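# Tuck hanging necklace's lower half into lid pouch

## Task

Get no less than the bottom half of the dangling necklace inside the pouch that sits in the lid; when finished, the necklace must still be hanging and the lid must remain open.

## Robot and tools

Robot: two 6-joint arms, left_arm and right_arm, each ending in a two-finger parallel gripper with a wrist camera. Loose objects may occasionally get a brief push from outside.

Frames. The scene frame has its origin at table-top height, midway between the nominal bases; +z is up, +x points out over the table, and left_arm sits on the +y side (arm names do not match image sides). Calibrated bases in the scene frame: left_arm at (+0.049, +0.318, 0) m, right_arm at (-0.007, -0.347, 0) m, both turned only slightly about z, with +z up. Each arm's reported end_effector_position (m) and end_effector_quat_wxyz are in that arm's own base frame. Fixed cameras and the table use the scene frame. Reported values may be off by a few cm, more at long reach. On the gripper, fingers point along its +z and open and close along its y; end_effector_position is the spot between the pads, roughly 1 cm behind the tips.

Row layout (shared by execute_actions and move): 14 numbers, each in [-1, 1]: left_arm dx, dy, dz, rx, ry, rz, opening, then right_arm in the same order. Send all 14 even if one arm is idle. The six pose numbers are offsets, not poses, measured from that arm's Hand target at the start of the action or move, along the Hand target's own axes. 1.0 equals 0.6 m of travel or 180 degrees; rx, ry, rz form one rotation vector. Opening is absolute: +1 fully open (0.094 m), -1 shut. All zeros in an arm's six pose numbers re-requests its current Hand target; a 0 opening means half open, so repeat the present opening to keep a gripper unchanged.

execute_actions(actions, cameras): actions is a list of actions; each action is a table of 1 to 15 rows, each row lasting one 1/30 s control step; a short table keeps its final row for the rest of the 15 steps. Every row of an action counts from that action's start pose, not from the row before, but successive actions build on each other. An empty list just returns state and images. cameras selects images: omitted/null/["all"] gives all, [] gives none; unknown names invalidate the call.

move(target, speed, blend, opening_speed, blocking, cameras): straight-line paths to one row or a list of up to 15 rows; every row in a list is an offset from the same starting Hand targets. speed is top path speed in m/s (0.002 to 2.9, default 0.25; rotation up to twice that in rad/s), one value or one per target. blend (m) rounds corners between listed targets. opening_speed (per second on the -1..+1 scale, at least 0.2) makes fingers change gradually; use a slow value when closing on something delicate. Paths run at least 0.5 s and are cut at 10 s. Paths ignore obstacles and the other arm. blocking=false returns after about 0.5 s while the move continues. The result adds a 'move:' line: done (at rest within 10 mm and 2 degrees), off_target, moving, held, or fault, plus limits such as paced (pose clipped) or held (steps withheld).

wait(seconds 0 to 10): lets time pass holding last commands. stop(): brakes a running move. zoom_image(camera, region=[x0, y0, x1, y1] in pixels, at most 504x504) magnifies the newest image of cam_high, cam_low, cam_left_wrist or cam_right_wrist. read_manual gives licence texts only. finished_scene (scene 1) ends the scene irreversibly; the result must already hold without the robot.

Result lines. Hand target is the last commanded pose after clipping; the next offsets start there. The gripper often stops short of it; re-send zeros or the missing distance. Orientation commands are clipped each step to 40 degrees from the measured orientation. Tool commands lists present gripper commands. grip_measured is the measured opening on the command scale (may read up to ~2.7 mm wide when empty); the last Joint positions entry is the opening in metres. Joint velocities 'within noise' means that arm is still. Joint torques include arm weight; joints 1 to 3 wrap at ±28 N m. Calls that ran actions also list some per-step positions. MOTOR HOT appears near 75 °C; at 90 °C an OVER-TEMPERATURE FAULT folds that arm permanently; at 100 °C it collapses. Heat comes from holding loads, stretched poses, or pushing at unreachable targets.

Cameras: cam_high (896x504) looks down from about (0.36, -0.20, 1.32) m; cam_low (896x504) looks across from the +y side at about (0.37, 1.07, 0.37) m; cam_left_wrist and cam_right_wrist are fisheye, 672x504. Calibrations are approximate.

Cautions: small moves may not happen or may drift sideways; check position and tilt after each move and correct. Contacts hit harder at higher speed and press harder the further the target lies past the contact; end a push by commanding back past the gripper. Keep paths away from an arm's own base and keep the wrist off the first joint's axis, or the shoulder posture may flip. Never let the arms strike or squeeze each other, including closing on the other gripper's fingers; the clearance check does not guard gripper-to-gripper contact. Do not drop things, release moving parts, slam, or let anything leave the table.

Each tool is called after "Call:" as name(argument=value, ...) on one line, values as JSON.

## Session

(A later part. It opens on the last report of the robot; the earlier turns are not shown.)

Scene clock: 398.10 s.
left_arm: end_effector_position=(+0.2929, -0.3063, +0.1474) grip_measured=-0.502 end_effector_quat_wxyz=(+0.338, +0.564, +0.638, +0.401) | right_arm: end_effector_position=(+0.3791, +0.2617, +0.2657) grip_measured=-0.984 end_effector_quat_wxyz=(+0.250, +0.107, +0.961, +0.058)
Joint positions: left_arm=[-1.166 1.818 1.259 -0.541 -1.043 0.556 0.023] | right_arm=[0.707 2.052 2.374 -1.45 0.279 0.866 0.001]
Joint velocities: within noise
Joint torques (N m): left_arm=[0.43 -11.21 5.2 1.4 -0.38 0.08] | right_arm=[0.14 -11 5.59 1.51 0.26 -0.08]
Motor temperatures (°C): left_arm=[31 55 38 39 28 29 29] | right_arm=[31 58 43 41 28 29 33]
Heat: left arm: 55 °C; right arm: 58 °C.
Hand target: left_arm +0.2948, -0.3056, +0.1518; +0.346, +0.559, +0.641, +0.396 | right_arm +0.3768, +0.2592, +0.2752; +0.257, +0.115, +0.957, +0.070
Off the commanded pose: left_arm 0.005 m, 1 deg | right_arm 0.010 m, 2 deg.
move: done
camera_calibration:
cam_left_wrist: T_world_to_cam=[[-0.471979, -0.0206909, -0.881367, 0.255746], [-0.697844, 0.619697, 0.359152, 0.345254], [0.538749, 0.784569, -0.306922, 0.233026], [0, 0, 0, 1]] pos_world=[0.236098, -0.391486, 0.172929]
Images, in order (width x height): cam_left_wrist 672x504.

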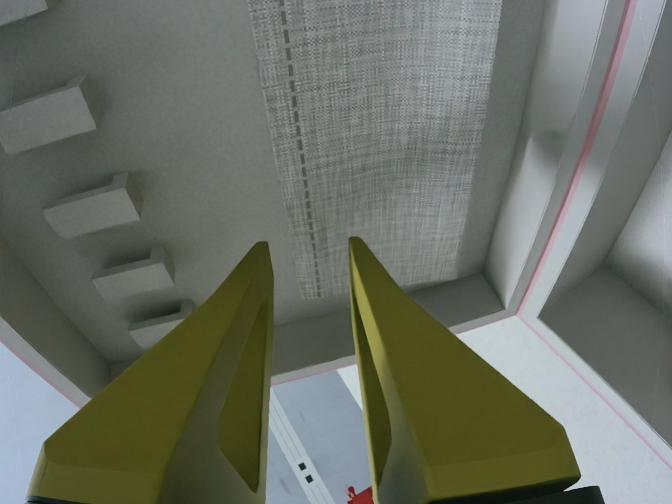

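Call:
move(target=[0, -0.0052, 0.0119, 0, 0, 0, -0.5, 0, 0, 0, 0, 0, 0, -1], speed=0.06, cameras=["cam_left_wrist"])

Call:
zoom_image(camera="cam_left_wrist", region=[230, 190, 430, 340])

Scene clock: 399.20 s.
left_arm: end_effector_position=(+0.2973, -0.3058, +0.1448) grip_measured=-0.502 end_effector_quat_wxyz=(+0.343, +0.561, +0.639, +0.399) | right_arm: end_effector_position=(+0.3791, +0.2617, +0.2657) grip_measured=-0.984 end_effector_quat_wxyz=(+0.250, +0.107, +0.961, +0.058)
Joint positions: left_arm=[-1.154 1.818 1.242 -0.495 -1.038 0.576 0.023] | right_arm=[0.707 2.052 2.374 -1.45 0.279 0.866 0.001]
Joint velocities: within noise
Joint torques (N m): left_arm=[0.49 -10.35 5.2 1.43 -0.32 -0.02] | right_arm=[0.16 -10.96 5.61 1.51 0.26 -0.08]
Motor temperatures (°C): left_arm=[31 55 38 39 28 29 29] | right_arm=[31 58 43 41 28 29 33]
Heat: left arm: 55 °C; right arm: 58 °C.
Hand target: left_arm +0.2998, -0.3049, +0.1458; +0.346, +0.559, +0.641, +0.396 | right_arm +0.3768, +0.2592, +0.2752; +0.257, +0.115, +0.957, +0.070
Off the commanded pose: left_arm 0.003 m, 1 deg | right_arm 0.010 m, 2 deg.
move: done
camera_calibration:
cam_left_wrist: T_world_to_cam=[[-0.46789, -0.0305607, -0.883258, 0.251542], [-0.699882, 0.623082, 0.349191, 0.352082], [0.539671, 0.781559, -0.312923, 0.229042], [0, 0, 0, 1]] pos_world=[0.240502, -0.390699, 0.170905]
Images, in order (width x height): cam_left_wrist 672x504.

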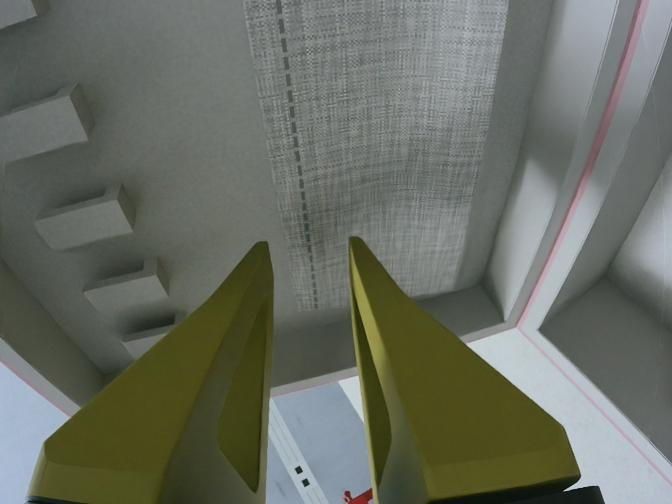

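Scaled by 2.520 from the camera's 672x504 image, which has a finer 960x720 frame.

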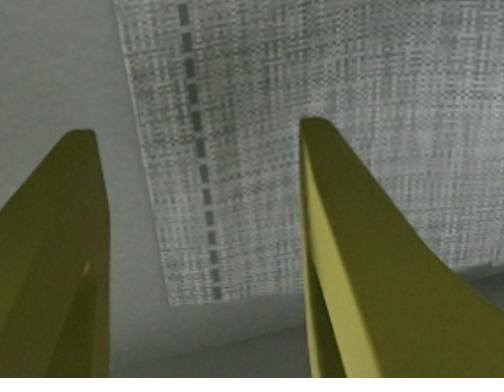

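Call:
move(target=[0, -0.0037, 0.0074, 0, 0, 0, -0.5, 0, 0, 0, 0, 0, 0, -1], speed=0.06, cameras=["cam_left_wrist"])

Call:
zoom_image(camera="cam_left_wrist", region=[230, 190, 430, 340])

Scene clock: 400.27 s.
left_arm: end_effector_position=(+0.2999, -0.3056, +0.1430) grip_measured=-0.502 end_effector_quat_wxyz=(+0.345, +0.560, +0.640, +0.398) | right_arm: end_effector_position=(+0.3791, +0.2617, +0.2657) grip_measured=-0.984 end_effector_quat_wxyz=(+0.250, +0.107, +0.961, +0.058)
Joint positions: left_arm=[-1.147 1.818 1.231 -0.466 -1.034 0.589 0.023] | right_arm=[0.707 2.052 2.374 -1.45 0.279 0.866 0.001]
Joint velocities: within noise
Joint torques (N m): left_arm=[0.61 -9.81 5.2 1.43 -0.31 0.09] | right_arm=[0.16 -10.96 5.63 1.51 0.27 -0.08]
Motor temperatures (°C): left_arm=[31 55 38 39 28 29 29] | right_arm=[31 58 43 41 28 29 33]
Heat: left arm: 55 °C; right arm: 58 °C.
Hand target: left_arm +0.3028, -0.3044, +0.1418; +0.346, +0.559, +0.641, +0.397 | right_arm +0.3768, +0.2592, +0.2752; +0.257, +0.115, +0.957, +0.070
Off the commanded pose: left_arm 0.003 m, 0 deg | right_arm 0.010 m, 2 deg.
move: done
camera_calibration:
cam_left_wrist: T_world_to_cam=[[-0.466108, -0.0346567, -0.884049, 0.249488], [-0.699803, 0.625814, 0.344432, 0.355796], [0.541313, 0.779202, -0.31595, 0.226243], [0, 0, 0, 1]] pos_world=[0.242807, -0.390305, 0.169494]
Images, in order (width x height): cam_left_wrist 672x504.

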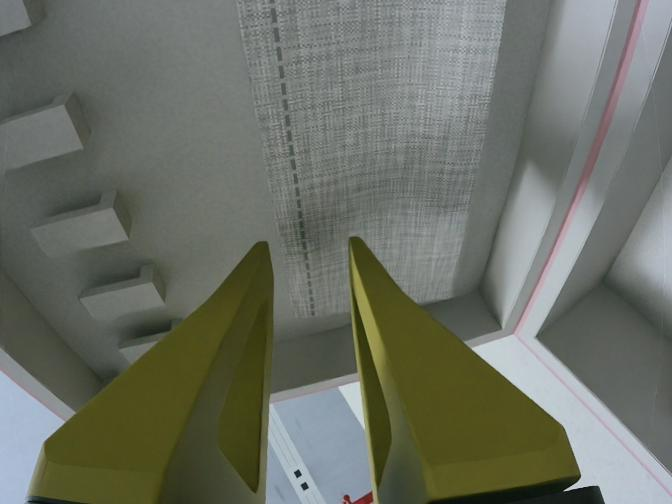

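Scaled by 2.520 from the camera's 672x504 image, which has a finer 960x720 frame.

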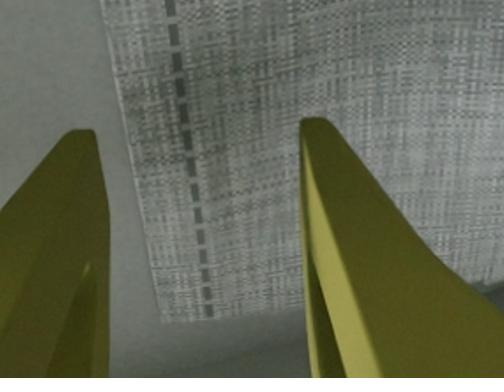

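Call:
move(target=[0, 0.0007, 0.0089, 0, 0, 0, -0.5, 0, 0, 0, 0, 0, 0, -1], speed=0.06, cameras=["cam_left_wrist"])

Call:
zoom_image(camera="cam_left_wrist", region=[230, 190, 430, 340])

Scene clock: 401.30 s.
left_arm: end_effector_position=(+0.3041, -0.3047, +0.1430) grip_measured=-0.502 end_effector_quat_wxyz=(+0.346, +0.559, +0.640, +0.398) | right_arm: end_effector_position=(+0.3791, +0.2617, +0.2657) grip_measured=-0.984 end_effector_quat_wxyz=(+0.250, +0.107, +0.961, +0.058)
Joint positions: left_arm=[-1.136 1.818 1.226 -0.442 -1.03 0.61 0.023] | right_arm=[0.707 2.052 2.374 -1.45 0.279 0.866 0.001]
Joint velocities: within noise
Joint torques (N m): left_arm=[0.69 -9.35 5.34 1.49 -0.31 0.04] | right_arm=[0.16 -10.97 5.6 1.52 0.26 -0.08]
Motor temperatures (°C): left_arm=[31 55 38 39 28 29 29] | right_arm=[31 58 43 41 28 29 33]
Heat: left arm: 55 °C; right arm: 58 °C.
Hand target: left_arm +0.3077, -0.3038, +0.1398; +0.346, +0.559, +0.641, +0.396 | right_arm +0.3768, +0.2592, +0.2752; +0.257, +0.115, +0.957, +0.070
Off the commanded pose: left_arm 0.005 m, 0 deg | right_arm 0.010 m, 2 deg.
move: done
camera_calibration:
cam_left_wrist: T_world_to_cam=[[-0.464047, -0.0359242, -0.885082, 0.250559], [-0.700792, 0.626033, 0.342015, 0.358949], [0.541804, 0.778969, -0.315684, 0.222979], [0, 0, 0, 1]] pos_world=[0.247009, -0.389407, 0.16939]
Images, in order (width x height): cam_left_wrist 672x504.

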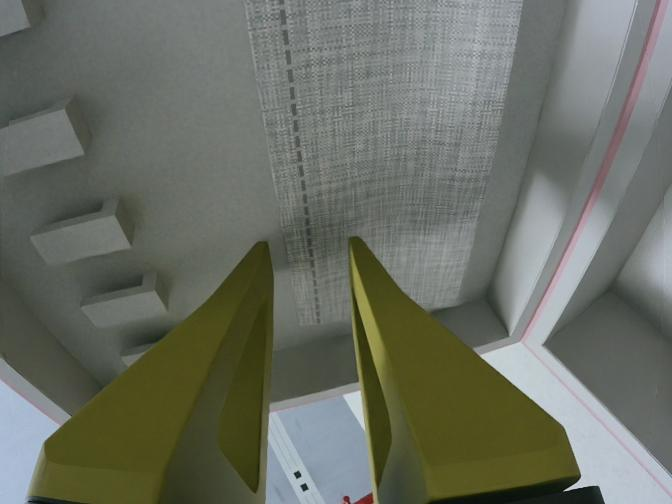

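Scaled by 2.520 from the camera's 672x504 image, which has a finer 960x720 frame.

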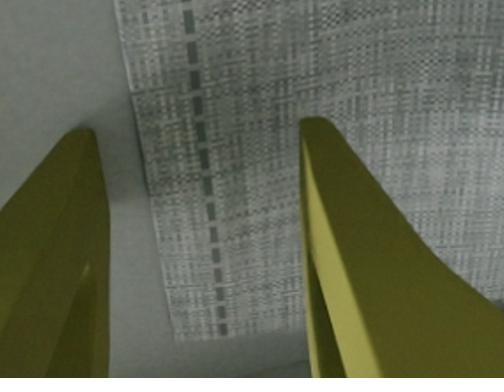

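Call:
move(target=[0, 0.0000, 0.0070, 0, 0, 0, -0.6, 0, 0, 0, 0, 0, 0, -1], speed=0.06, opening_speed=0.2, cameras=["cam_left_wrist"])

Call:
zoom_image(camera="cam_left_wrist", region=[250, 210, 370, 300])

Scene clock: 402.33 s.
left_arm: end_effector_position=(+0.3072, -0.3055, +0.1440) grip_measured=-0.598 end_effector_quat_wxyz=(+0.351, +0.557, +0.639, +0.398) | right_arm: end_effector_position=(+0.3791, +0.2617, +0.2657) grip_measured=-0.984 end_effector_quat_wxyz=(+0.250, +0.107, +0.961, +0.058)
Joint positions: left_arm=[-1.129 1.818 1.223 -0.416 -1.029 0.626 0.019] | right_arm=[0.707 2.052 2.374 -1.45 0.279 0.866 0.001]
Joint velocities: within noise
Joint torques (N m): left_arm=[0.98 -8.99 5.23 1.46 -0.31 0.04] | right_arm=[0.14 -10.96 5.59 1.52 0.26 -0.09]
Motor temperatures (°C): left_arm=[31 55 38 39 28 29 29] | right_arm=[31 58 43 41 28 29 33]
Heat: left arm: 55 °C; right arm: 58 °C.
Hand target: left_arm +0.3113, -0.3033, +0.1379; +0.346, +0.559, +0.641, +0.396 | right_arm +0.3768, +0.2592, +0.2752; +0.257, +0.115, +0.957, +0.070
Off the commanded pose: left_arm 0.008 m, 1 deg | right_arm 0.010 m, 2 deg.
move: done
camera_calibration:
cam_left_wrist: T_world_to_cam=[[-0.457771, -0.0408943, -0.888129, 0.249908], [-0.702292, 0.629197, 0.333013, 0.363976], [0.54519, 0.77617, -0.316748, 0.220469], [0, 0, 0, 1]] pos_world=[0.249821, -0.389914, 0.170575]
Images, in order (width x height): cam_left_wrist 672x504.

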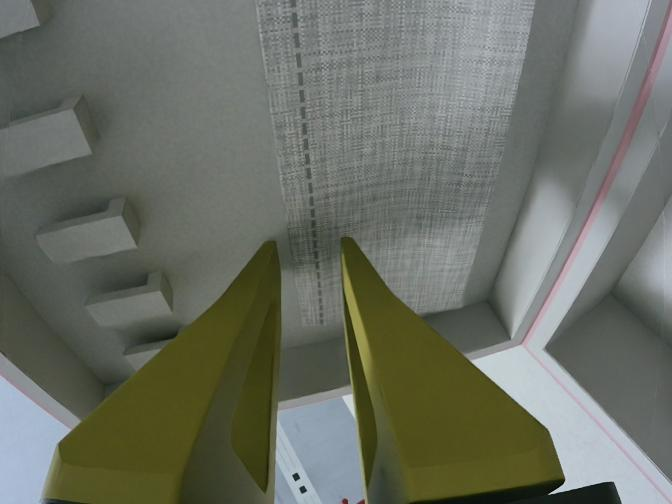

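Scaled by 4.200 from the camera's 672x504 image, which has a finer 960x720 frame.

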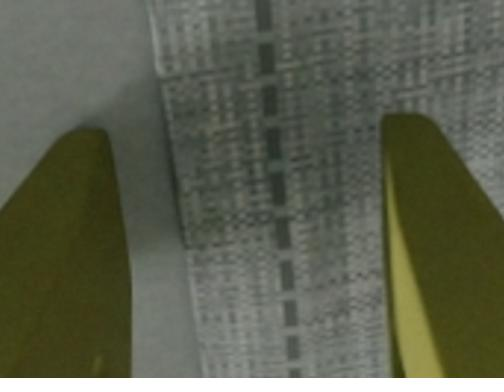

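Call:
move(target=[0, 0, 0, 0, 0, 0, -0.7, 0, 0, 0, 0, 0, 0, -1], speed=0.06, opening_speed=0.2, cameras=["cam_left_wrist"])

Call:
zoom_image(camera="cam_left_wrist", region=[250, 210, 370, 300])

Scene clock: 403.30 s.
left_arm: end_effector_position=(+0.3074, -0.3059, +0.1441) grip_measured=-0.698 end_effector_quat_wxyz=(+0.352, +0.557, +0.639, +0.397) | right_arm: end_effector_position=(+0.3791, +0.2617, +0.2657) grip_measured=-0.984 end_effector_quat_wxyz=(+0.250, +0.107, +0.961, +0.058)
Joint positions: left_arm=[-1.129 1.818 1.223 -0.413 -1.028 0.627 0.014] | right_arm=[0.707 2.052 2.374 -1.45 0.279 0.866 0.001]
Joint velocities: within noise
Joint torques (N m): left_arm=[1.1 -9.03 5.12 1.46 -0.27 0.07] | right_arm=[0.14 -10.97 5.6 1.51 0.26 -0.08]
Motor temperatures (°C): left_arm=[31 55 38 39 28 29 29] | right_arm=[31 58 43 41 28 29 33]
Heat: left arm: 55 °C; right arm: 58 °C.
Hand target: left_arm +0.3113, -0.3033, +0.1379; +0.346, +0.559, +0.641, +0.396 | right_arm +0.3768, +0.2592, +0.2752; +0.257, +0.115, +0.957, +0.070
Off the commanded pose: left_arm 0.008 m, 1 deg | right_arm 0.010 m, 2 deg.
move: done
camera_calibration:
cam_left_wrist: T_world_to_cam=[[-0.457408, -0.0428707, -0.888223, 0.249358], [-0.702054, 0.630467, 0.331107, 0.364902], [0.5458, 0.775031, -0.318478, 0.220441], [0, 0, 0, 1]] pos_world=[0.249922, -0.390217, 0.170869]
Images, in order (width x height): cam_left_wrist 672x504.

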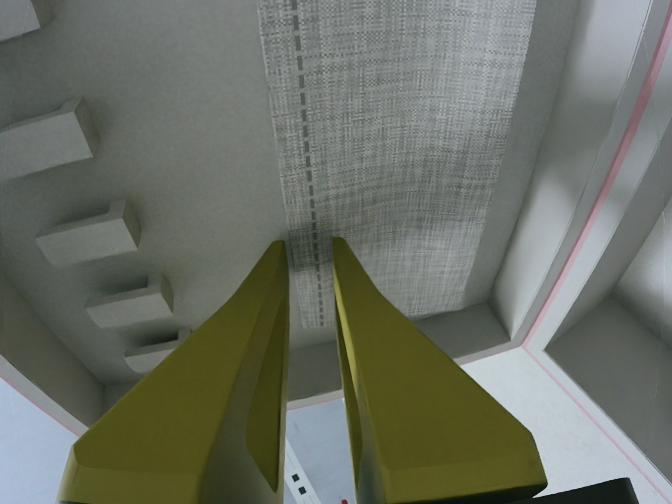

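Scaled by 4.200 from the camera's 672x504 image, which has a finer 960x720 frame.

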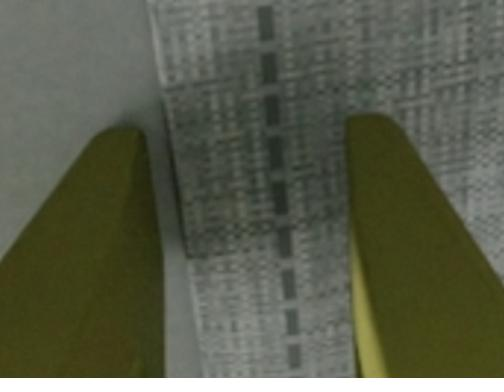

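Call:
move(target=[0, 0, 0, 0, 0, 0, -0.78, 0, 0, 0, 0, 0, 0, -1], speed=0.06, opening_speed=0.2, cameras=["cam_left_wrist"])

Call:
zoom_image(camera="cam_left_wrist", region=[250, 210, 370, 300])

Scene clock: 404.10 s.
left_arm: end_effector_position=(+0.3078, -0.3059, +0.1441) grip_measured=-0.778 end_effector_quat_wxyz=(+0.352, +0.556, +0.640, +0.397) | right_arm: end_effector_position=(+0.3791, +0.2617, +0.2657) grip_measured=-0.984 end_effector_quat_wxyz=(+0.250, +0.107, +0.961, +0.058)
Joint positions: left_arm=[-1.128 1.818 1.223 -0.411 -1.026 0.627 0.01] | right_arm=[0.707 2.052 2.374 -1.45 0.279 0.866 0.001]
Joint velocities: within noise
Joint torques (N m): left_arm=[0.91 -9.14 5.08 1.43 -0.27 0.05] | right_arm=[0.16 -10.97 5.6 1.52 0.26 -0.08]
Motor temperatures (°C): left_arm=[31 55 38 39 28 29 29] | right_arm=[31 58 43 41 28 29 33]
Heat: left arm: 55 °C; right arm: 58 °C.
Hand target: left_arm +0.3114, -0.3033, +0.1379; +0.346, +0.559, +0.641, +0.396 | right_arm +0.3768, +0.2592, +0.2752; +0.257, +0.115, +0.957, +0.070
Off the commanded pose: left_arm 0.008 m, 1 deg | right_arm 0.010 m, 2 deg.
move: done
camera_calibration:
cam_left_wrist: T_world_to_cam=[[-0.457702, -0.0443254, -0.888, 0.249145], [-0.702166, 0.630694, 0.330436, 0.365389], [0.54541, 0.774764, -0.319794, 0.220342], [0, 0, 0, 1]] pos_world=[0.250421, -0.390119, 0.170967]
Images, in order (width x height): cam_left_wrist 672x504.

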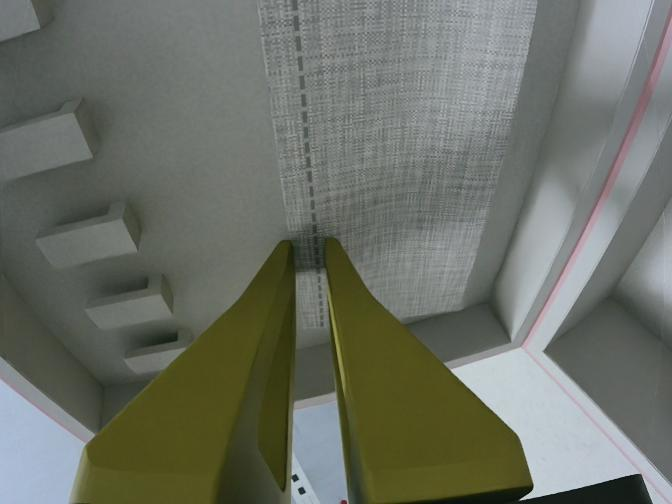

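Scaled by 4.200 from the camera's 672x504 image, which has a finer 960x720 frame.

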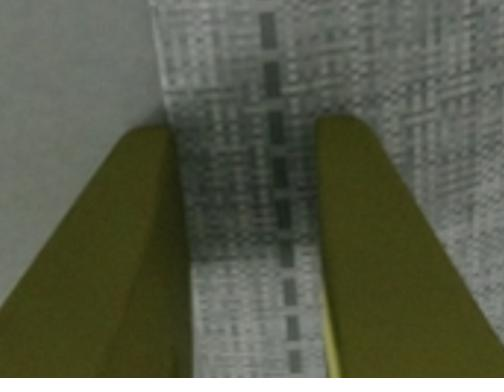

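Call:
move(target=[0, 0, 0, 0, 0, 0, -0.84, 0, 0, 0, 0, 0, 0, -1], speed=0.06, opening_speed=0.2, cameras=["cam_left_wrist"])

Call:
zoom_image(camera="cam_left_wrist", region=[250, 210, 370, 300])

Scene clock: 404.93 s.
left_arm: end_effector_position=(+0.3079, -0.3059, +0.1440) grip_measured=-0.838 end_effector_quat_wxyz=(+0.352, +0.556, +0.640, +0.396) | right_arm: end_effector_position=(+0.3791, +0.2617, +0.2657) grip_measured=-0.984 end_effector_quat_wxyz=(+0.250, +0.107, +0.961, +0.058)
Joint positions: left_arm=[-1.128 1.818 1.223 -0.411 -1.025 0.627 0.008] | right_arm=[0.707 2.052 2.374 -1.45 0.279 0.866 0.001]
Joint velocities: within noise
Joint torques (N m): left_arm=[0.94 -9.13 5.23 1.48 -0.31 0.04] | right_arm=[0.16 -10.96 5.59 1.51 0.26 -0.08]
Motor temperatures (°C): left_arm=[31 55 38 40 28 29 29] | right_arm=[31 58 43 41 28 29 33]
Heat: left arm: 55 °C; right arm: 58 °C.
Hand target: left_arm +0.3113, -0.3033, +0.1379; +0.346, +0.559, +0.641, +0.396 | right_arm +0.3768, +0.2592, +0.2752; +0.257, +0.115, +0.957, +0.070
Off the commanded pose: left_arm 0.007 m, 1 deg | right_arm 0.010 m, 2 deg.
move: done
camera_calibration:
cam_left_wrist: T_world_to_cam=[[-0.458334, -0.0449517, -0.887642, 0.248992], [-0.701843, 0.631051, 0.330439, 0.365511], [0.545294, 0.774437, -0.320782, 0.22049], [0, 0, 0, 1]] pos_world=[0.250421, -0.390219, 0.170965]
Images, in order (width x height): cam_left_wrist 672x504.

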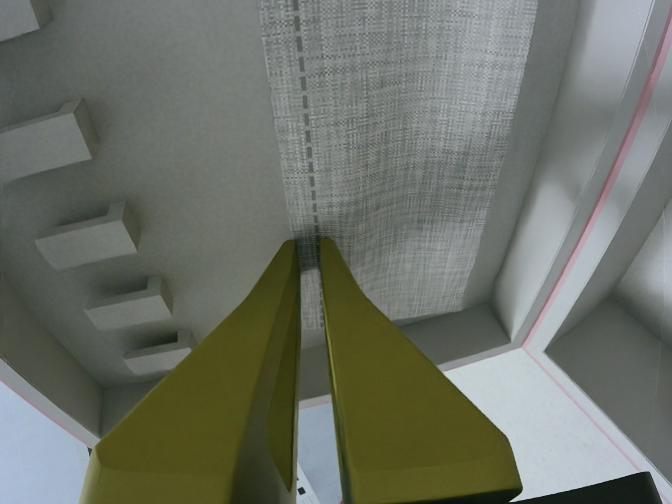

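Scaled by 4.200 from the camera's 672x504 image, which has a finer 960x720 frame.

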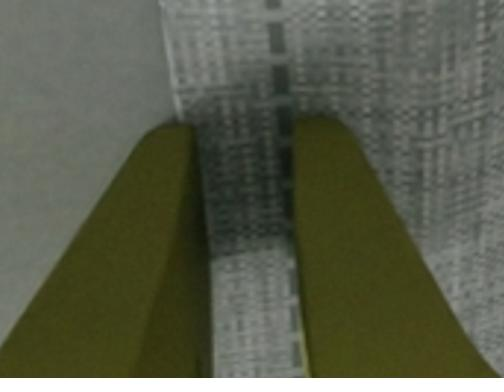

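Call:
move(target=[0, 0, 0, 0, 0, 0, -0.9, 0, 0, 0, 0, 0, 0, -1], speed=0.06, opening_speed=0.2, cameras=["cam_left_wrist"])

Call:
zoom_image(camera="cam_left_wrist", region=[250, 210, 370, 300])

Scene clock: 405.80 s.
left_arm: end_effector_position=(+0.3081, -0.3058, +0.1439) grip_measured=-0.898 end_effector_quat_wxyz=(+0.352, +0.556, +0.640, +0.396) | right_arm: end_effector_position=(+0.3791, +0.2617, +0.2657) grip_measured=-0.984 end_effector_quat_wxyz=(+0.250, +0.107, +0.961, +0.058)
Joint positions: left_arm=[-1.127 1.818 1.223 -0.41 -1.025 0.628 0.005] | right_arm=[0.707 2.052 2.374 -1.45 0.279 0.866 0.001]
Joint velocities: within noise
Joint torques (N m): left_arm=[0.96 -9.14 5.09 1.39 -0.28 0.05] | right_arm=[0.13 -11 5.57 1.51 0.26 -0.09]
Motor temperatures (°C): left_arm=[31 55 38 40 28 29 29] | right_arm=[31 58 43 41 28 29 33]
Heat: left arm: 55 °C; right arm: 58 °C.
Hand target: left_arm +0.3114, -0.3033, +0.1379; +0.346, +0.559, +0.641, +0.396 | right_arm +0.3768, +0.2592, +0.2752; +0.257, +0.115, +0.957, +0.070
Off the commanded pose: left_arm 0.007 m, 1 deg | right_arm 0.010 m, 2 deg.
move: done
camera_calibration:
cam_left_wrist: T_world_to_cam=[[-0.458699, -0.0452454, -0.887439, 0.249075], [-0.701821, 0.630999, 0.330586, 0.365607], [0.545015, 0.774463, -0.321193, 0.2204], [0, 0, 0, 1]] pos_world=[0.25072, -0.39012, 0.170965]
Images, in order (width x height): cam_left_wrist 672x504.

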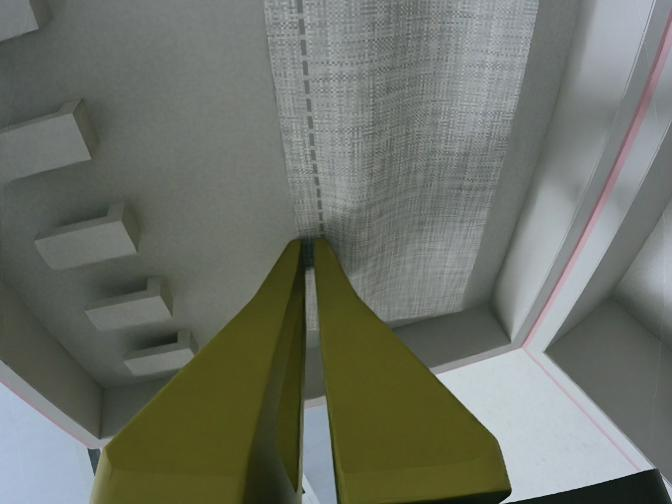

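Scaled by 4.200 from the camera's 672x504 image, which has a finer 960x720 frame.

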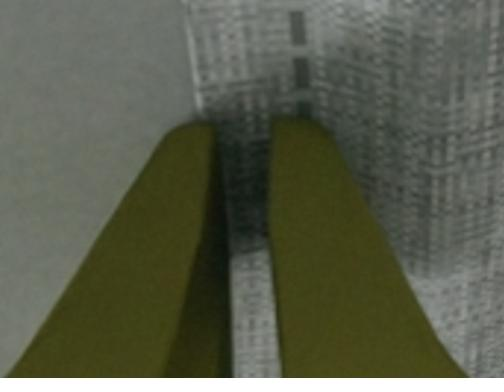

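Call:
move(target=[0, 0, 0, 0, 0, 0, -0.96, 0, 0, 0, 0, 0, 0, -1], speed=0.06, opening_speed=0.2, cameras=["cam_left_wrist"])

Call:
zoom_image(camera="cam_left_wrist", region=[250, 210, 370, 300])

Scene clock: 406.67 s.
left_arm: end_effector_position=(+0.3080, -0.3059, +0.1438) grip_measured=-0.958 end_effector_quat_wxyz=(+0.352, +0.557, +0.640, +0.396) | right_arm: end_effector_position=(+0.3791, +0.2617, +0.2657) grip_measured=-0.984 end_effector_quat_wxyz=(+0.250, +0.107, +0.961, +0.058)
Joint positions: left_arm=[-1.127 1.818 1.223 -0.41 -1.023 0.628 0.002] | right_arm=[0.707 2.052 2.374 -1.45 0.279 0.866 0.001]
Joint velocities: within noise
Joint torques (N m): left_arm=[0.79 -8.99 5.03 1.5 -0.33 0.09] | right_arm=[0.16 -10.97 5.6 1.52 0.26 -0.08]
Motor temperatures (°C): left_arm=[31 55 38 40 28 29 29] | right_arm=[31 58 43 41 28 29 33]
Heat: left arm: 55 °C; right arm: 58 °C.
Hand target: left_arm +0.3114, -0.3033, +0.1379; +0.346, +0.559, +0.641, +0.396 | right_arm +0.3768, +0.2592, +0.2752; +0.257, +0.115, +0.957, +0.070
Off the commanded pose: left_arm 0.007 m, 1 deg | right_arm 0.010 m, 2 deg.
move: done
camera_calibration:
cam_left_wrist: T_world_to_cam=[[-0.459542, -0.045286, -0.887001, 0.249149], [-0.701097, 0.631597, 0.330982, 0.365521], [0.545238, 0.773973, -0.321995, 0.220345], [0, 0, 0, 1]] pos_world=[0.25062, -0.39012, 0.170965]
Images, in order (width x height): cam_left_wrist 672x504.

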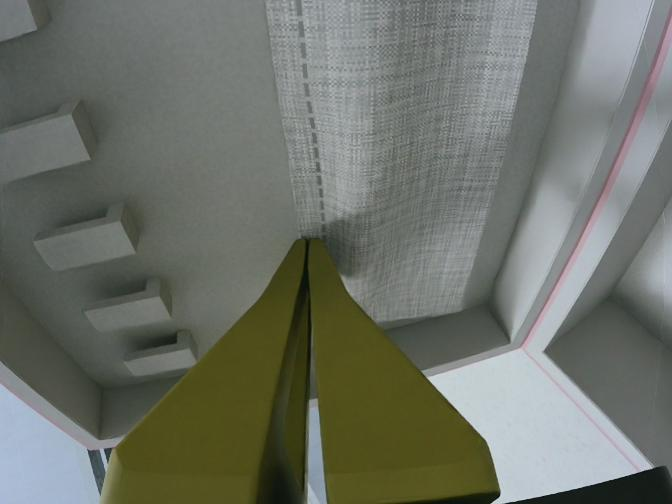

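Scaled by 4.200 from the camera's 672x504 image, which has a finer 960x720 frame.

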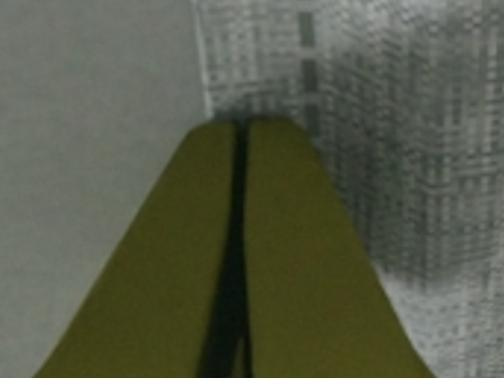

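Call:
move(target=[0, 0, 0, 0, 0, 0, -1, 0, 0, 0, 0, 0, 0, -1], speed=0.06, opening_speed=0.2, cameras=["cam_left_wrist"])

Call:
zoom_image(camera="cam_left_wrist", region=[250, 190, 410, 310])

Scene clock: 407.47 s.
left_arm: end_effector_position=(+0.3080, -0.3060, +0.1437) grip_measured=-0.989 end_effector_quat_wxyz=(+0.352, +0.557, +0.640, +0.395) | right_arm: end_effector_position=(+0.3791, +0.2617, +0.2657) grip_measured=-0.984 end_effector_quat_wxyz=(+0.250, +0.107, +0.961, +0.058)
Joint positions: left_arm=[-1.127 1.818 1.223 -0.41 -1.023 0.628 0.001] | right_arm=[0.707 2.052 2.374 -1.45 0.279 0.866 0.001]
Joint velocities: within noise
Joint torques (N m): left_arm=[0.92 -9.09 5.2 1.41 -0.31 0.06] | right_arm=[0.17 -10.99 5.59 1.52 0.26 -0.08]
Motor temperatures (°C): left_arm=[31 54 38 40 28 29 29] | right_arm=[31 58 43 41 28 29 33]
Heat: left arm: 54 °C; right arm: 58 °C.
Hand target: left_arm +0.3114, -0.3033, +0.1379; +0.346, +0.559, +0.641, +0.396 | right_arm +0.3768, +0.2592, +0.2752; +0.257, +0.115, +0.957, +0.070
Off the commanded pose: left_arm 0.007 m, 1 deg | right_arm 0.010 m, 2 deg.
move: done
camera_calibration:
cam_left_wrist: T_world_to_cam=[[-0.460082, -0.0454256, -0.886714, 0.249087], [-0.700667, 0.631973, 0.331174, 0.365624], [0.545335, 0.773658, -0.322587, 0.220344], [0, 0, 0, 1]] pos_world=[0.25062, -0.39022, 0.170864]
Images, in order (width x height): cam_left_wrist 672x504.

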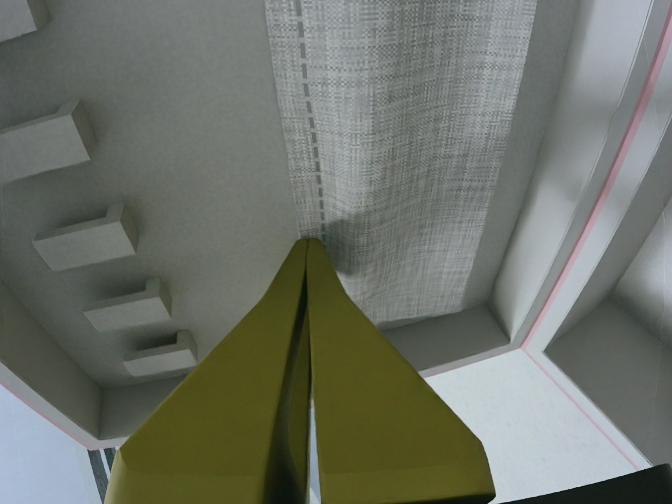

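Scaled by 3.150 from the camera's 672x504 image, which has a finer 960x720 frame.

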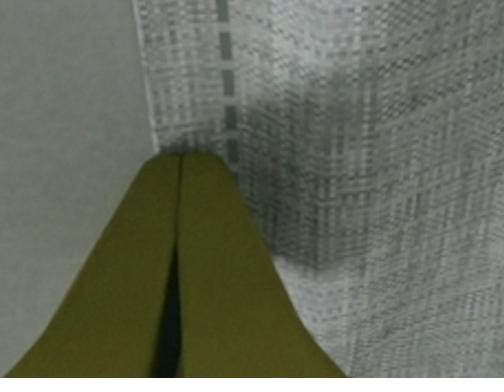

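Call:
wait(seconds=0.1, cameras=["cam_right_wrist", "cam_left_wrist"])

Call:
zoom_image(camera="cam_right_wrist", region=[100, 170, 300, 320])

Scene clock: 408.00 s.
left_arm: end_effector_position=(+0.3080, -0.3060, +0.1437) grip_measured=-0.989 end_effector_quat_wxyz=(+0.352, +0.557, +0.640, +0.395) | right_arm: end_effector_position=(+0.3791, +0.2617, +0.2657) grip_measured=-0.984 end_effector_quat_wxyz=(+0.250, +0.107, +0.961, +0.058)
Joint positions: left_arm=[-1.127 1.818 1.223 -0.41 -1.023 0.628 0.001] | right_arm=[0.707 2.052 2.374 -1.45 0.279 0.866 0.001]
Joint velocities: within noise
Joint torques (N m): left_arm=[0.8 -9.17 5.2 1.42 -0.31 0.12] | right_arm=[0.13 -11.02 5.59 1.51 0.27 -0.09]
Motor temperatures (°C): left_arm=[31 54 38 40 28 29 29] | right_arm=[31 59 43 41 28 29 33]
Heat: left arm: 54 °C; right arm: 59 °C.
Hand target: left_arm +0.3114, -0.3033, +0.1380; +0.346, +0.559, +0.641, +0.396 | right_arm +0.3768, +0.2592, +0.2752; +0.257, +0.115, +0.957, +0.070
Tool commands: left_gripper/opening=-1.0 right_gripper/opening=-1.0
Off the commanded pose: left_arm 0.007 m, 1 deg | right_arm 0.010 m, 2 deg.
wait: 0.10 s; at rest from the start
camera_calibration:
cam_left_wrist: T_world_to_cam=[[-0.460082, -0.0454256, -0.886714, 0.249087], [-0.700667, 0.631973, 0.331174, 0.365624], [0.545335, 0.773658, -0.322587, 0.220344], [0, 0, 0, 1]] pos_world=[0.25062, -0.39022, 0.170864]
cam_right_wrist: T_world_to_cam=[[-0.25007, -0.961953, -0.110051, 0.367715], [-0.943548, 0.216616, 0.25059, 0.243257], [-0.217217, 0.166503, -0.961818, 0.403275], [0, 0, 0, 1]] pos_world=[0.409077, 0.233885, 0.367386]
Images, in order (width x height): cam_left_wrist 672x504, cam_right_wrist 672x504.

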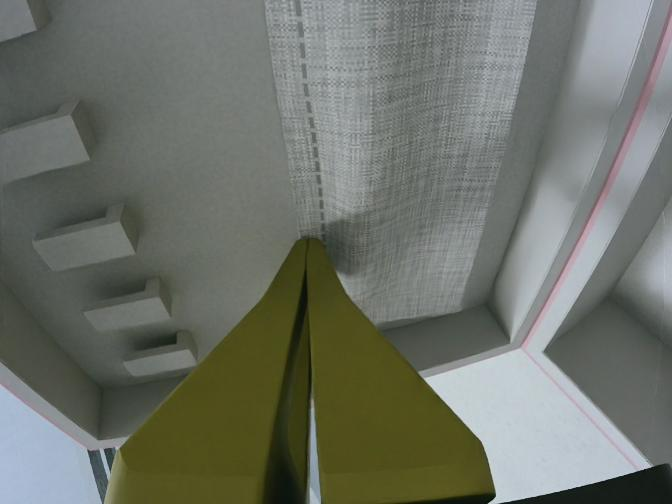

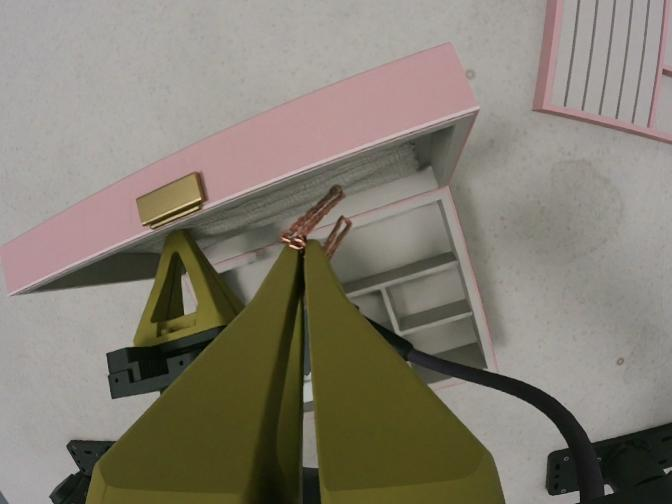

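Scaled by 2.520 from the camera's 672x504 image, which has a finer 960x720 frame.

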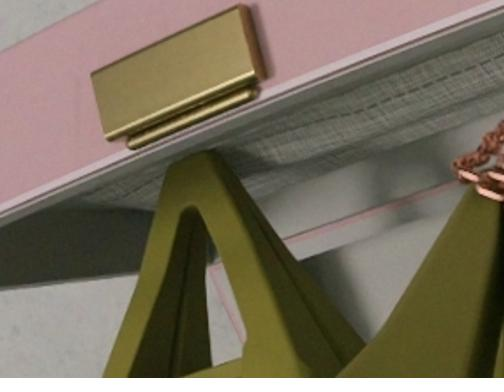

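Call:
move(target=[[0, -0.0104, -0.0209, 0, 0, 0, -1, 0, 0, 0, 0, 0, 0, -1], [0, -0.0223, -0.0149, 0, 0, 0, -0.2, 0, 0, 0, 0, 0, 0, -1]], speed=0.06, cameras=["cam_left_wrist"])

Call:
zoom_image(camera="cam_left_wrist", region=[210, 190, 410, 340])

Scene clock: 410.13 s.
left_arm: end_effector_position=(+0.2990, -0.3046, +0.1330) grip_measured=-0.202 end_effector_quat_wxyz=(+0.345, +0.562, +0.641, +0.394) | right_arm: end_effector_position=(+0.3791, +0.2617, +0.2657) grip_measured=-0.984 end_effector_quat_wxyz=(+0.250, +0.107, +0.961, +0.058)
Joint positions: left_arm=[-1.146 1.823 1.2 -0.429 -1.024 0.59 0.037] | right_arm=[0.707 2.052 2.374 -1.45 0.279 0.866 0.001]
Joint velocities: within noise
Joint torques (N m): left_arm=[-0.73 -8.73 5.23 1.29 -0.47 -0.13] | right_arm=[0.14 -10.97 5.59 1.51 0.26 -0.08]
Motor temperatures (°C): left_arm=[31 54 38 40 28 29 29] | right_arm=[31 59 43 41 28 29 33]
Heat: left arm: 54 °C; right arm: 59 °C.
Hand target: left_arm +0.2975, -0.3052, +0.1300; +0.346, +0.559, +0.641, +0.396 | right_arm +0.3768, +0.2592, +0.2752; +0.257, +0.115, +0.957, +0.070
Off the commanded pose: left_arm 0.003 m, 0 deg | right_arm 0.010 m, 2 deg.
move: done
camera_calibration:
cam_left_wrist: T_world_to_cam=[[-0.472612, -0.0362363, -0.880525, 0.241234], [-0.694949, 0.629742, 0.34709, 0.357417], [0.541927, 0.775959, -0.322806, 0.222523], [0, 0, 0, 1]] pos_world=[0.241806, -0.389008, 0.160189]
Images, in order (width x height): cam_left_wrist 672x504.

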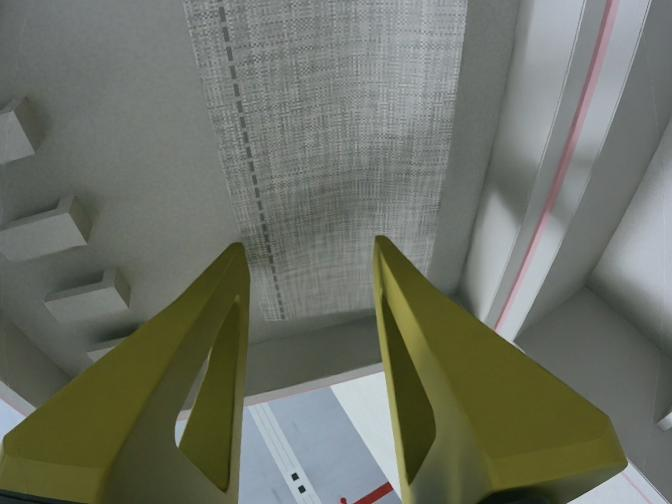

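Scaled by 2.520 from the camera's 672x504 image, which has a finer 960x720 frame.

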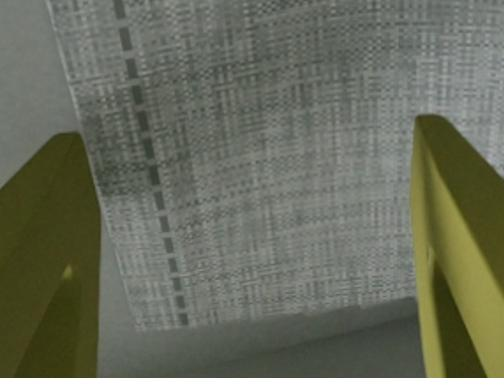

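Call:
zoom_image(camera="cam_left_wrist", region=[225, 210, 325, 285])

Scaled by 5.040 from the camera's 672x504 image, which has a finer 960x720 frame.

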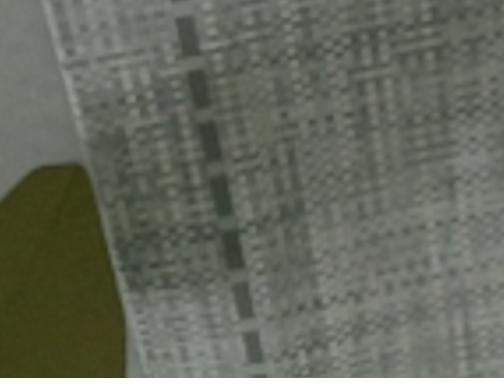

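Call:
move(target=[[0, -0.0060, -0.0119, 0, 0, 0, -0.2, 0, 0, 0, 0, 0, 0, -1], [0, -0.0060, -0.0119, 0, 0, 0, -0.1, 0, 0, 0, 0, 0, 0, -1]], speed=0.06, cameras=["cam_left_wrist"])

Call:
zoom_image(camera="cam_left_wrist", region=[210, 190, 410, 340])

Scene clock: 412.20 s.
left_arm: end_effector_position=(+0.2917, -0.3068, +0.1325) grip_measured=-0.102 end_effector_quat_wxyz=(+0.348, +0.560, +0.642, +0.393) | right_arm: end_effector_position=(+0.3791, +0.2617, +0.2657) grip_measured=-0.984 end_effector_quat_wxyz=(+0.250, +0.107, +0.961, +0.058)
Joint positions: left_arm=[-1.167 1.823 1.2 -0.453 -1.034 0.553 0.042] | right_arm=[0.707 2.052 2.374 -1.45 0.279 0.866 0.001]
Joint velocities: within noise
Joint torques (N m): left_arm=[-0.9 -9.2 5.44 1.16 -0.5 -0.19] | right_arm=[0.13 -10.96 5.57 1.51 0.26 -0.09]
Motor temperatures (°C): left_arm=[31 54 37 40 28 29 29] | right_arm=[31 59 43 41 28 29 33]
Heat: left arm: 54 °C; right arm: 59 °C.
Hand target: left_arm +0.2896, -0.3062, +0.1300; +0.346, +0.559, +0.641, +0.396 | right_arm +0.3768, +0.2592, +0.2752; +0.257, +0.115, +0.957, +0.070
Off the commanded pose: left_arm 0.003 m, 0 deg | right_arm 0.010 m, 2 deg.
move: done
camera_calibration:
cam_left_wrist: T_world_to_cam=[[-0.469963, -0.0429533, -0.88164, 0.234583], [-0.696192, 0.632062, 0.340315, 0.355831], [0.542634, 0.773727, -0.326949, 0.227711], [0, 0, 0, 1]] pos_world=[0.234409, -0.391017, 0.160173]
Images, in order (width x height): cam_left_wrist 672x504.

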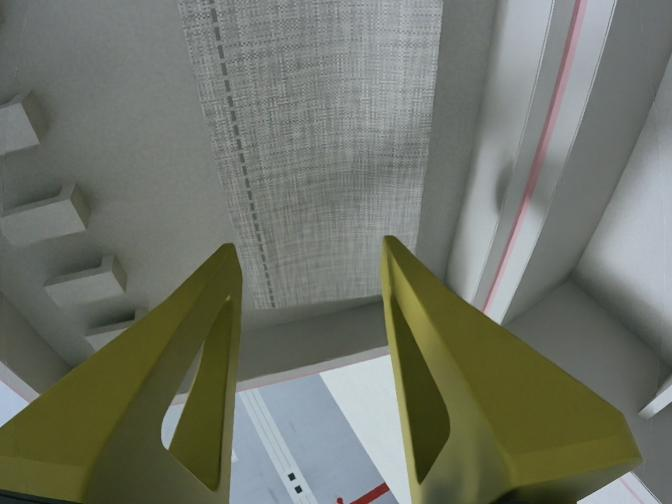

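Scaled by 2.520 from the camera's 672x504 image, which has a finer 960x720 frame.

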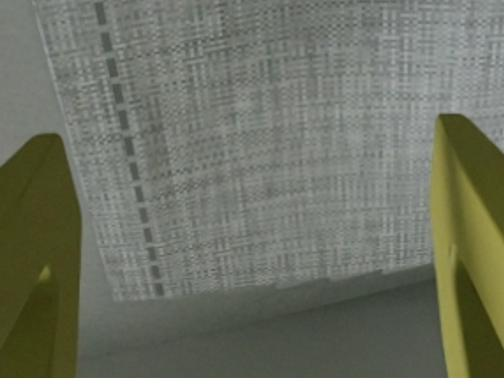

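Call:
move(target=[0, 0.0059, 0.0175, 0, 0, 0, -0.1, 0, 0, 0, 0, 0, 0, -1], speed=0.06, cameras=["cam_left_wrist"])

Call:
zoom_image(camera="cam_left_wrist", region=[210, 190, 410, 340])

Scene clock: 413.37 s.
left_arm: end_effector_position=(+0.2985, -0.3055, +0.1347) grip_measured=-0.102 end_effector_quat_wxyz=(+0.350, +0.556, +0.642, +0.395) | right_arm: end_effector_position=(+0.3791, +0.2617, +0.2657) grip_measured=-0.984 end_effector_quat_wxyz=(+0.250, +0.107, +0.961, +0.058)
Joint positions: left_arm=[-1.15 1.823 1.2 -0.425 -1.034 0.579 0.042] | right_arm=[0.707 2.052 2.374 -1.45 0.279 0.866 0.001]
Joint velocities: within noise
Joint torques (N m): left_arm=[0.43 -8.55 5.23 1.41 -0.36 0.11] | right_arm=[0.16 -10.97 5.6 1.51 0.26 -0.08]
Motor temperatures (°C): left_arm=[31 54 37 40 28 29 29] | right_arm=[31 59 43 41 28 29 33]
Heat: left arm: 54 °C; right arm: 59 °C.
Hand target: left_arm +0.3004, -0.3048, +0.1284; +0.346, +0.559, +0.641, +0.396 | right_arm +0.3768, +0.2592, +0.2752; +0.257, +0.115, +0.957, +0.070
Off the commanded pose: left_arm 0.007 m, 1 deg | right_arm 0.010 m, 2 deg.
move: done
camera_calibration:
cam_left_wrist: T_world_to_cam=[[-0.46223, -0.0484551, -0.885435, 0.236328], [-0.702567, 0.629251, 0.33233, 0.36108], [0.541058, 0.77569, -0.324902, 0.224399], [0, 0, 0, 1]] pos_world=[0.241508, -0.389823, 0.162163]
Images, in order (width x height): cam_left_wrist 672x504.

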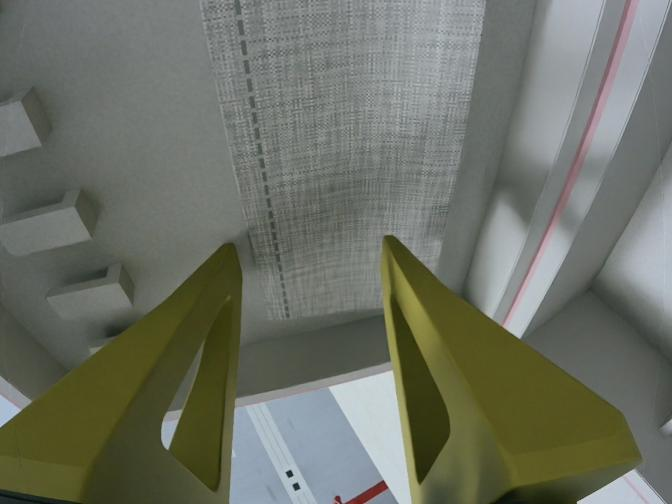

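Scaled by 2.520 from the camera's 672x504 image, which has a finer 960x720 frame.

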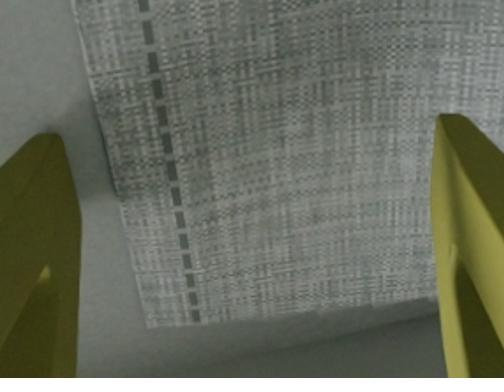

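Call:
zoom_image(camera="cam_left_wrist", region=[225, 215, 285, 275])

Scaled by 8.400 from the camera's 672x504 image, which has a finer 960x720 frame.

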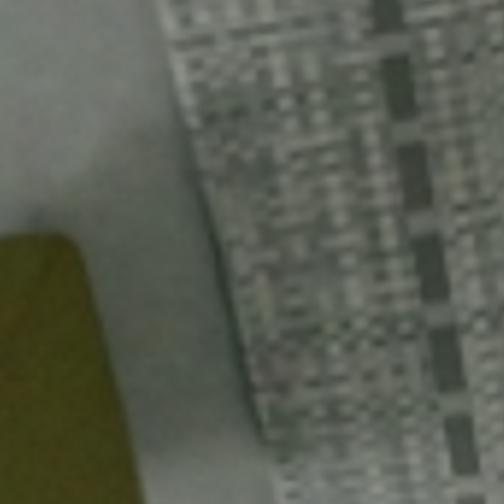

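Call:
move(target=[0, -0.0022, 0.0086, 0, 0, 0, -0.1, 0, 0, 0, 0, 0, 0, -1], speed=0.06, cameras=[])

Call:
move(target=[0, 0, 0, 0, 0, 0, -0.3, 0, 0, 0, 0, 0, 0, -1], speed=0.06, opening_speed=0.25, cameras=["cam_left_wrist"])

Call:
zoom_image(camera="cam_left_wrist", region=[230, 190, 430, 340])

Scene clock: 414.73 s.
left_arm: end_effector_position=(+0.3004, -0.3049, +0.1303) grip_measured=-0.102 end_effector_quat_wxyz=(+0.348, +0.558, +0.640, +0.397) | right_arm: end_effector_position=(+0.3791, +0.2617, +0.2657) grip_measured=-0.984 end_effector_quat_wxyz=(+0.250, +0.107, +0.961, +0.058)
Joint positions: left_arm=[-1.145 1.83 1.189 -0.401 -1.033 0.595 0.042] | right_arm=[0.707 2.052 2.374 -1.45 0.279 0.866 0.001]
Joint velocities: within noise
Joint torques (N m): left_arm=[0.84 -8.64 5.33 1.49 -0.32 0.1] | right_arm=[0.17 -10.99 5.59 1.52 0.26 -0.08]
Motor temperatures (°C): left_arm=[31 54 37 40 28 29 29] | right_arm=[31 59 43 41 28 29 33]
Heat: left arm: 54 °C; right arm: 59 °C.
Hand target: left_arm +0.3045, -0.3042, +0.1250; +0.346, +0.559, +0.641, +0.397 | right_arm +0.3768, +0.2592, +0.2752; +0.257, +0.115, +0.957, +0.070
Off the commanded pose: left_arm 0.007 m, 0 deg | right_arm 0.010 m, 2 deg.
move: done
No camera images: "cameras" was empty.

Scene clock: 415.73 s.
left_arm: end_effector_position=(+0.3015, -0.3056, +0.1311) grip_measured=-0.298 end_effector_quat_wxyz=(+0.351, +0.556, +0.641, +0.396) | right_arm: end_effector_position=(+0.3791, +0.2617, +0.2657) grip_measured=-0.984 end_effector_quat_wxyz=(+0.250, +0.107, +0.961, +0.058)
Joint positions: left_arm=[-1.143 1.83 1.189 -0.391 -1.033 0.597 0.033] | right_arm=[0.707 2.052 2.374 -1.45 0.279 0.866 0.001]
Joint velocities: within noise
Joint torques (N m): left_arm=[0.61 -8.83 5.44 1.43 -0.31 0.08] | right_arm=[0.14 -10.99 5.6 1.52 0.26 -0.08]
Motor temperatures (°C): left_arm=[31 54 37 40 28 29 29] | right_arm=[31 59 43 41 28 29 33]
Heat: left arm: 54 °C; right arm: 59 °C.
Hand target: left_arm +0.3045, -0.3043, +0.1250; +0.346, +0.559, +0.641, +0.396 | right_arm +0.3768, +0.2592, +0.2752; +0.257, +0.115, +0.957, +0.070
Off the commanded pose: left_arm 0.007 m, 1 deg | right_arm 0.010 m, 2 deg.
move: done
camera_calibration:
cam_left_wrist: T_world_to_cam=[[-0.459646, -0.0457731, -0.886922, 0.234686], [-0.702216, 0.630132, 0.331402, 0.364777], [0.543708, 0.775138, -0.32178, 0.220354], [0, 0, 0, 1]] pos_world=[0.244216, -0.38992, 0.158166]
Images, in order (width x height): cam_left_wrist 672x504.

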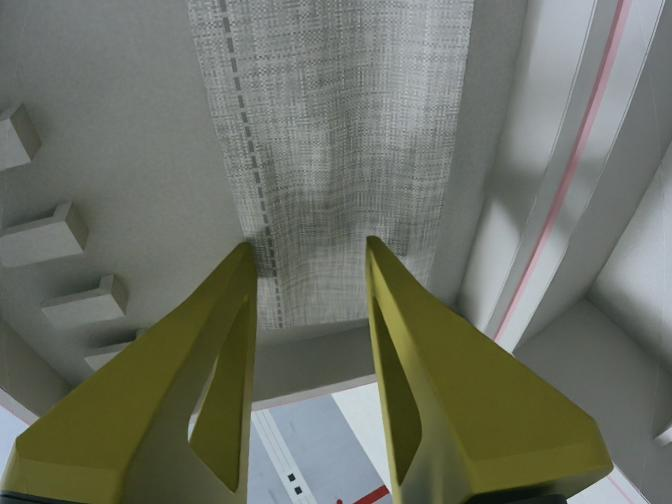

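Scaled by 2.520 from the camera's 672x504 image, which has a finer 960x720 frame.

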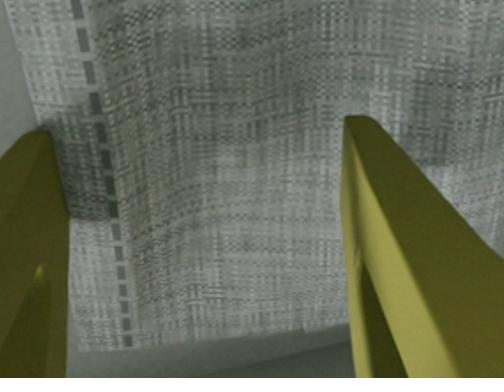

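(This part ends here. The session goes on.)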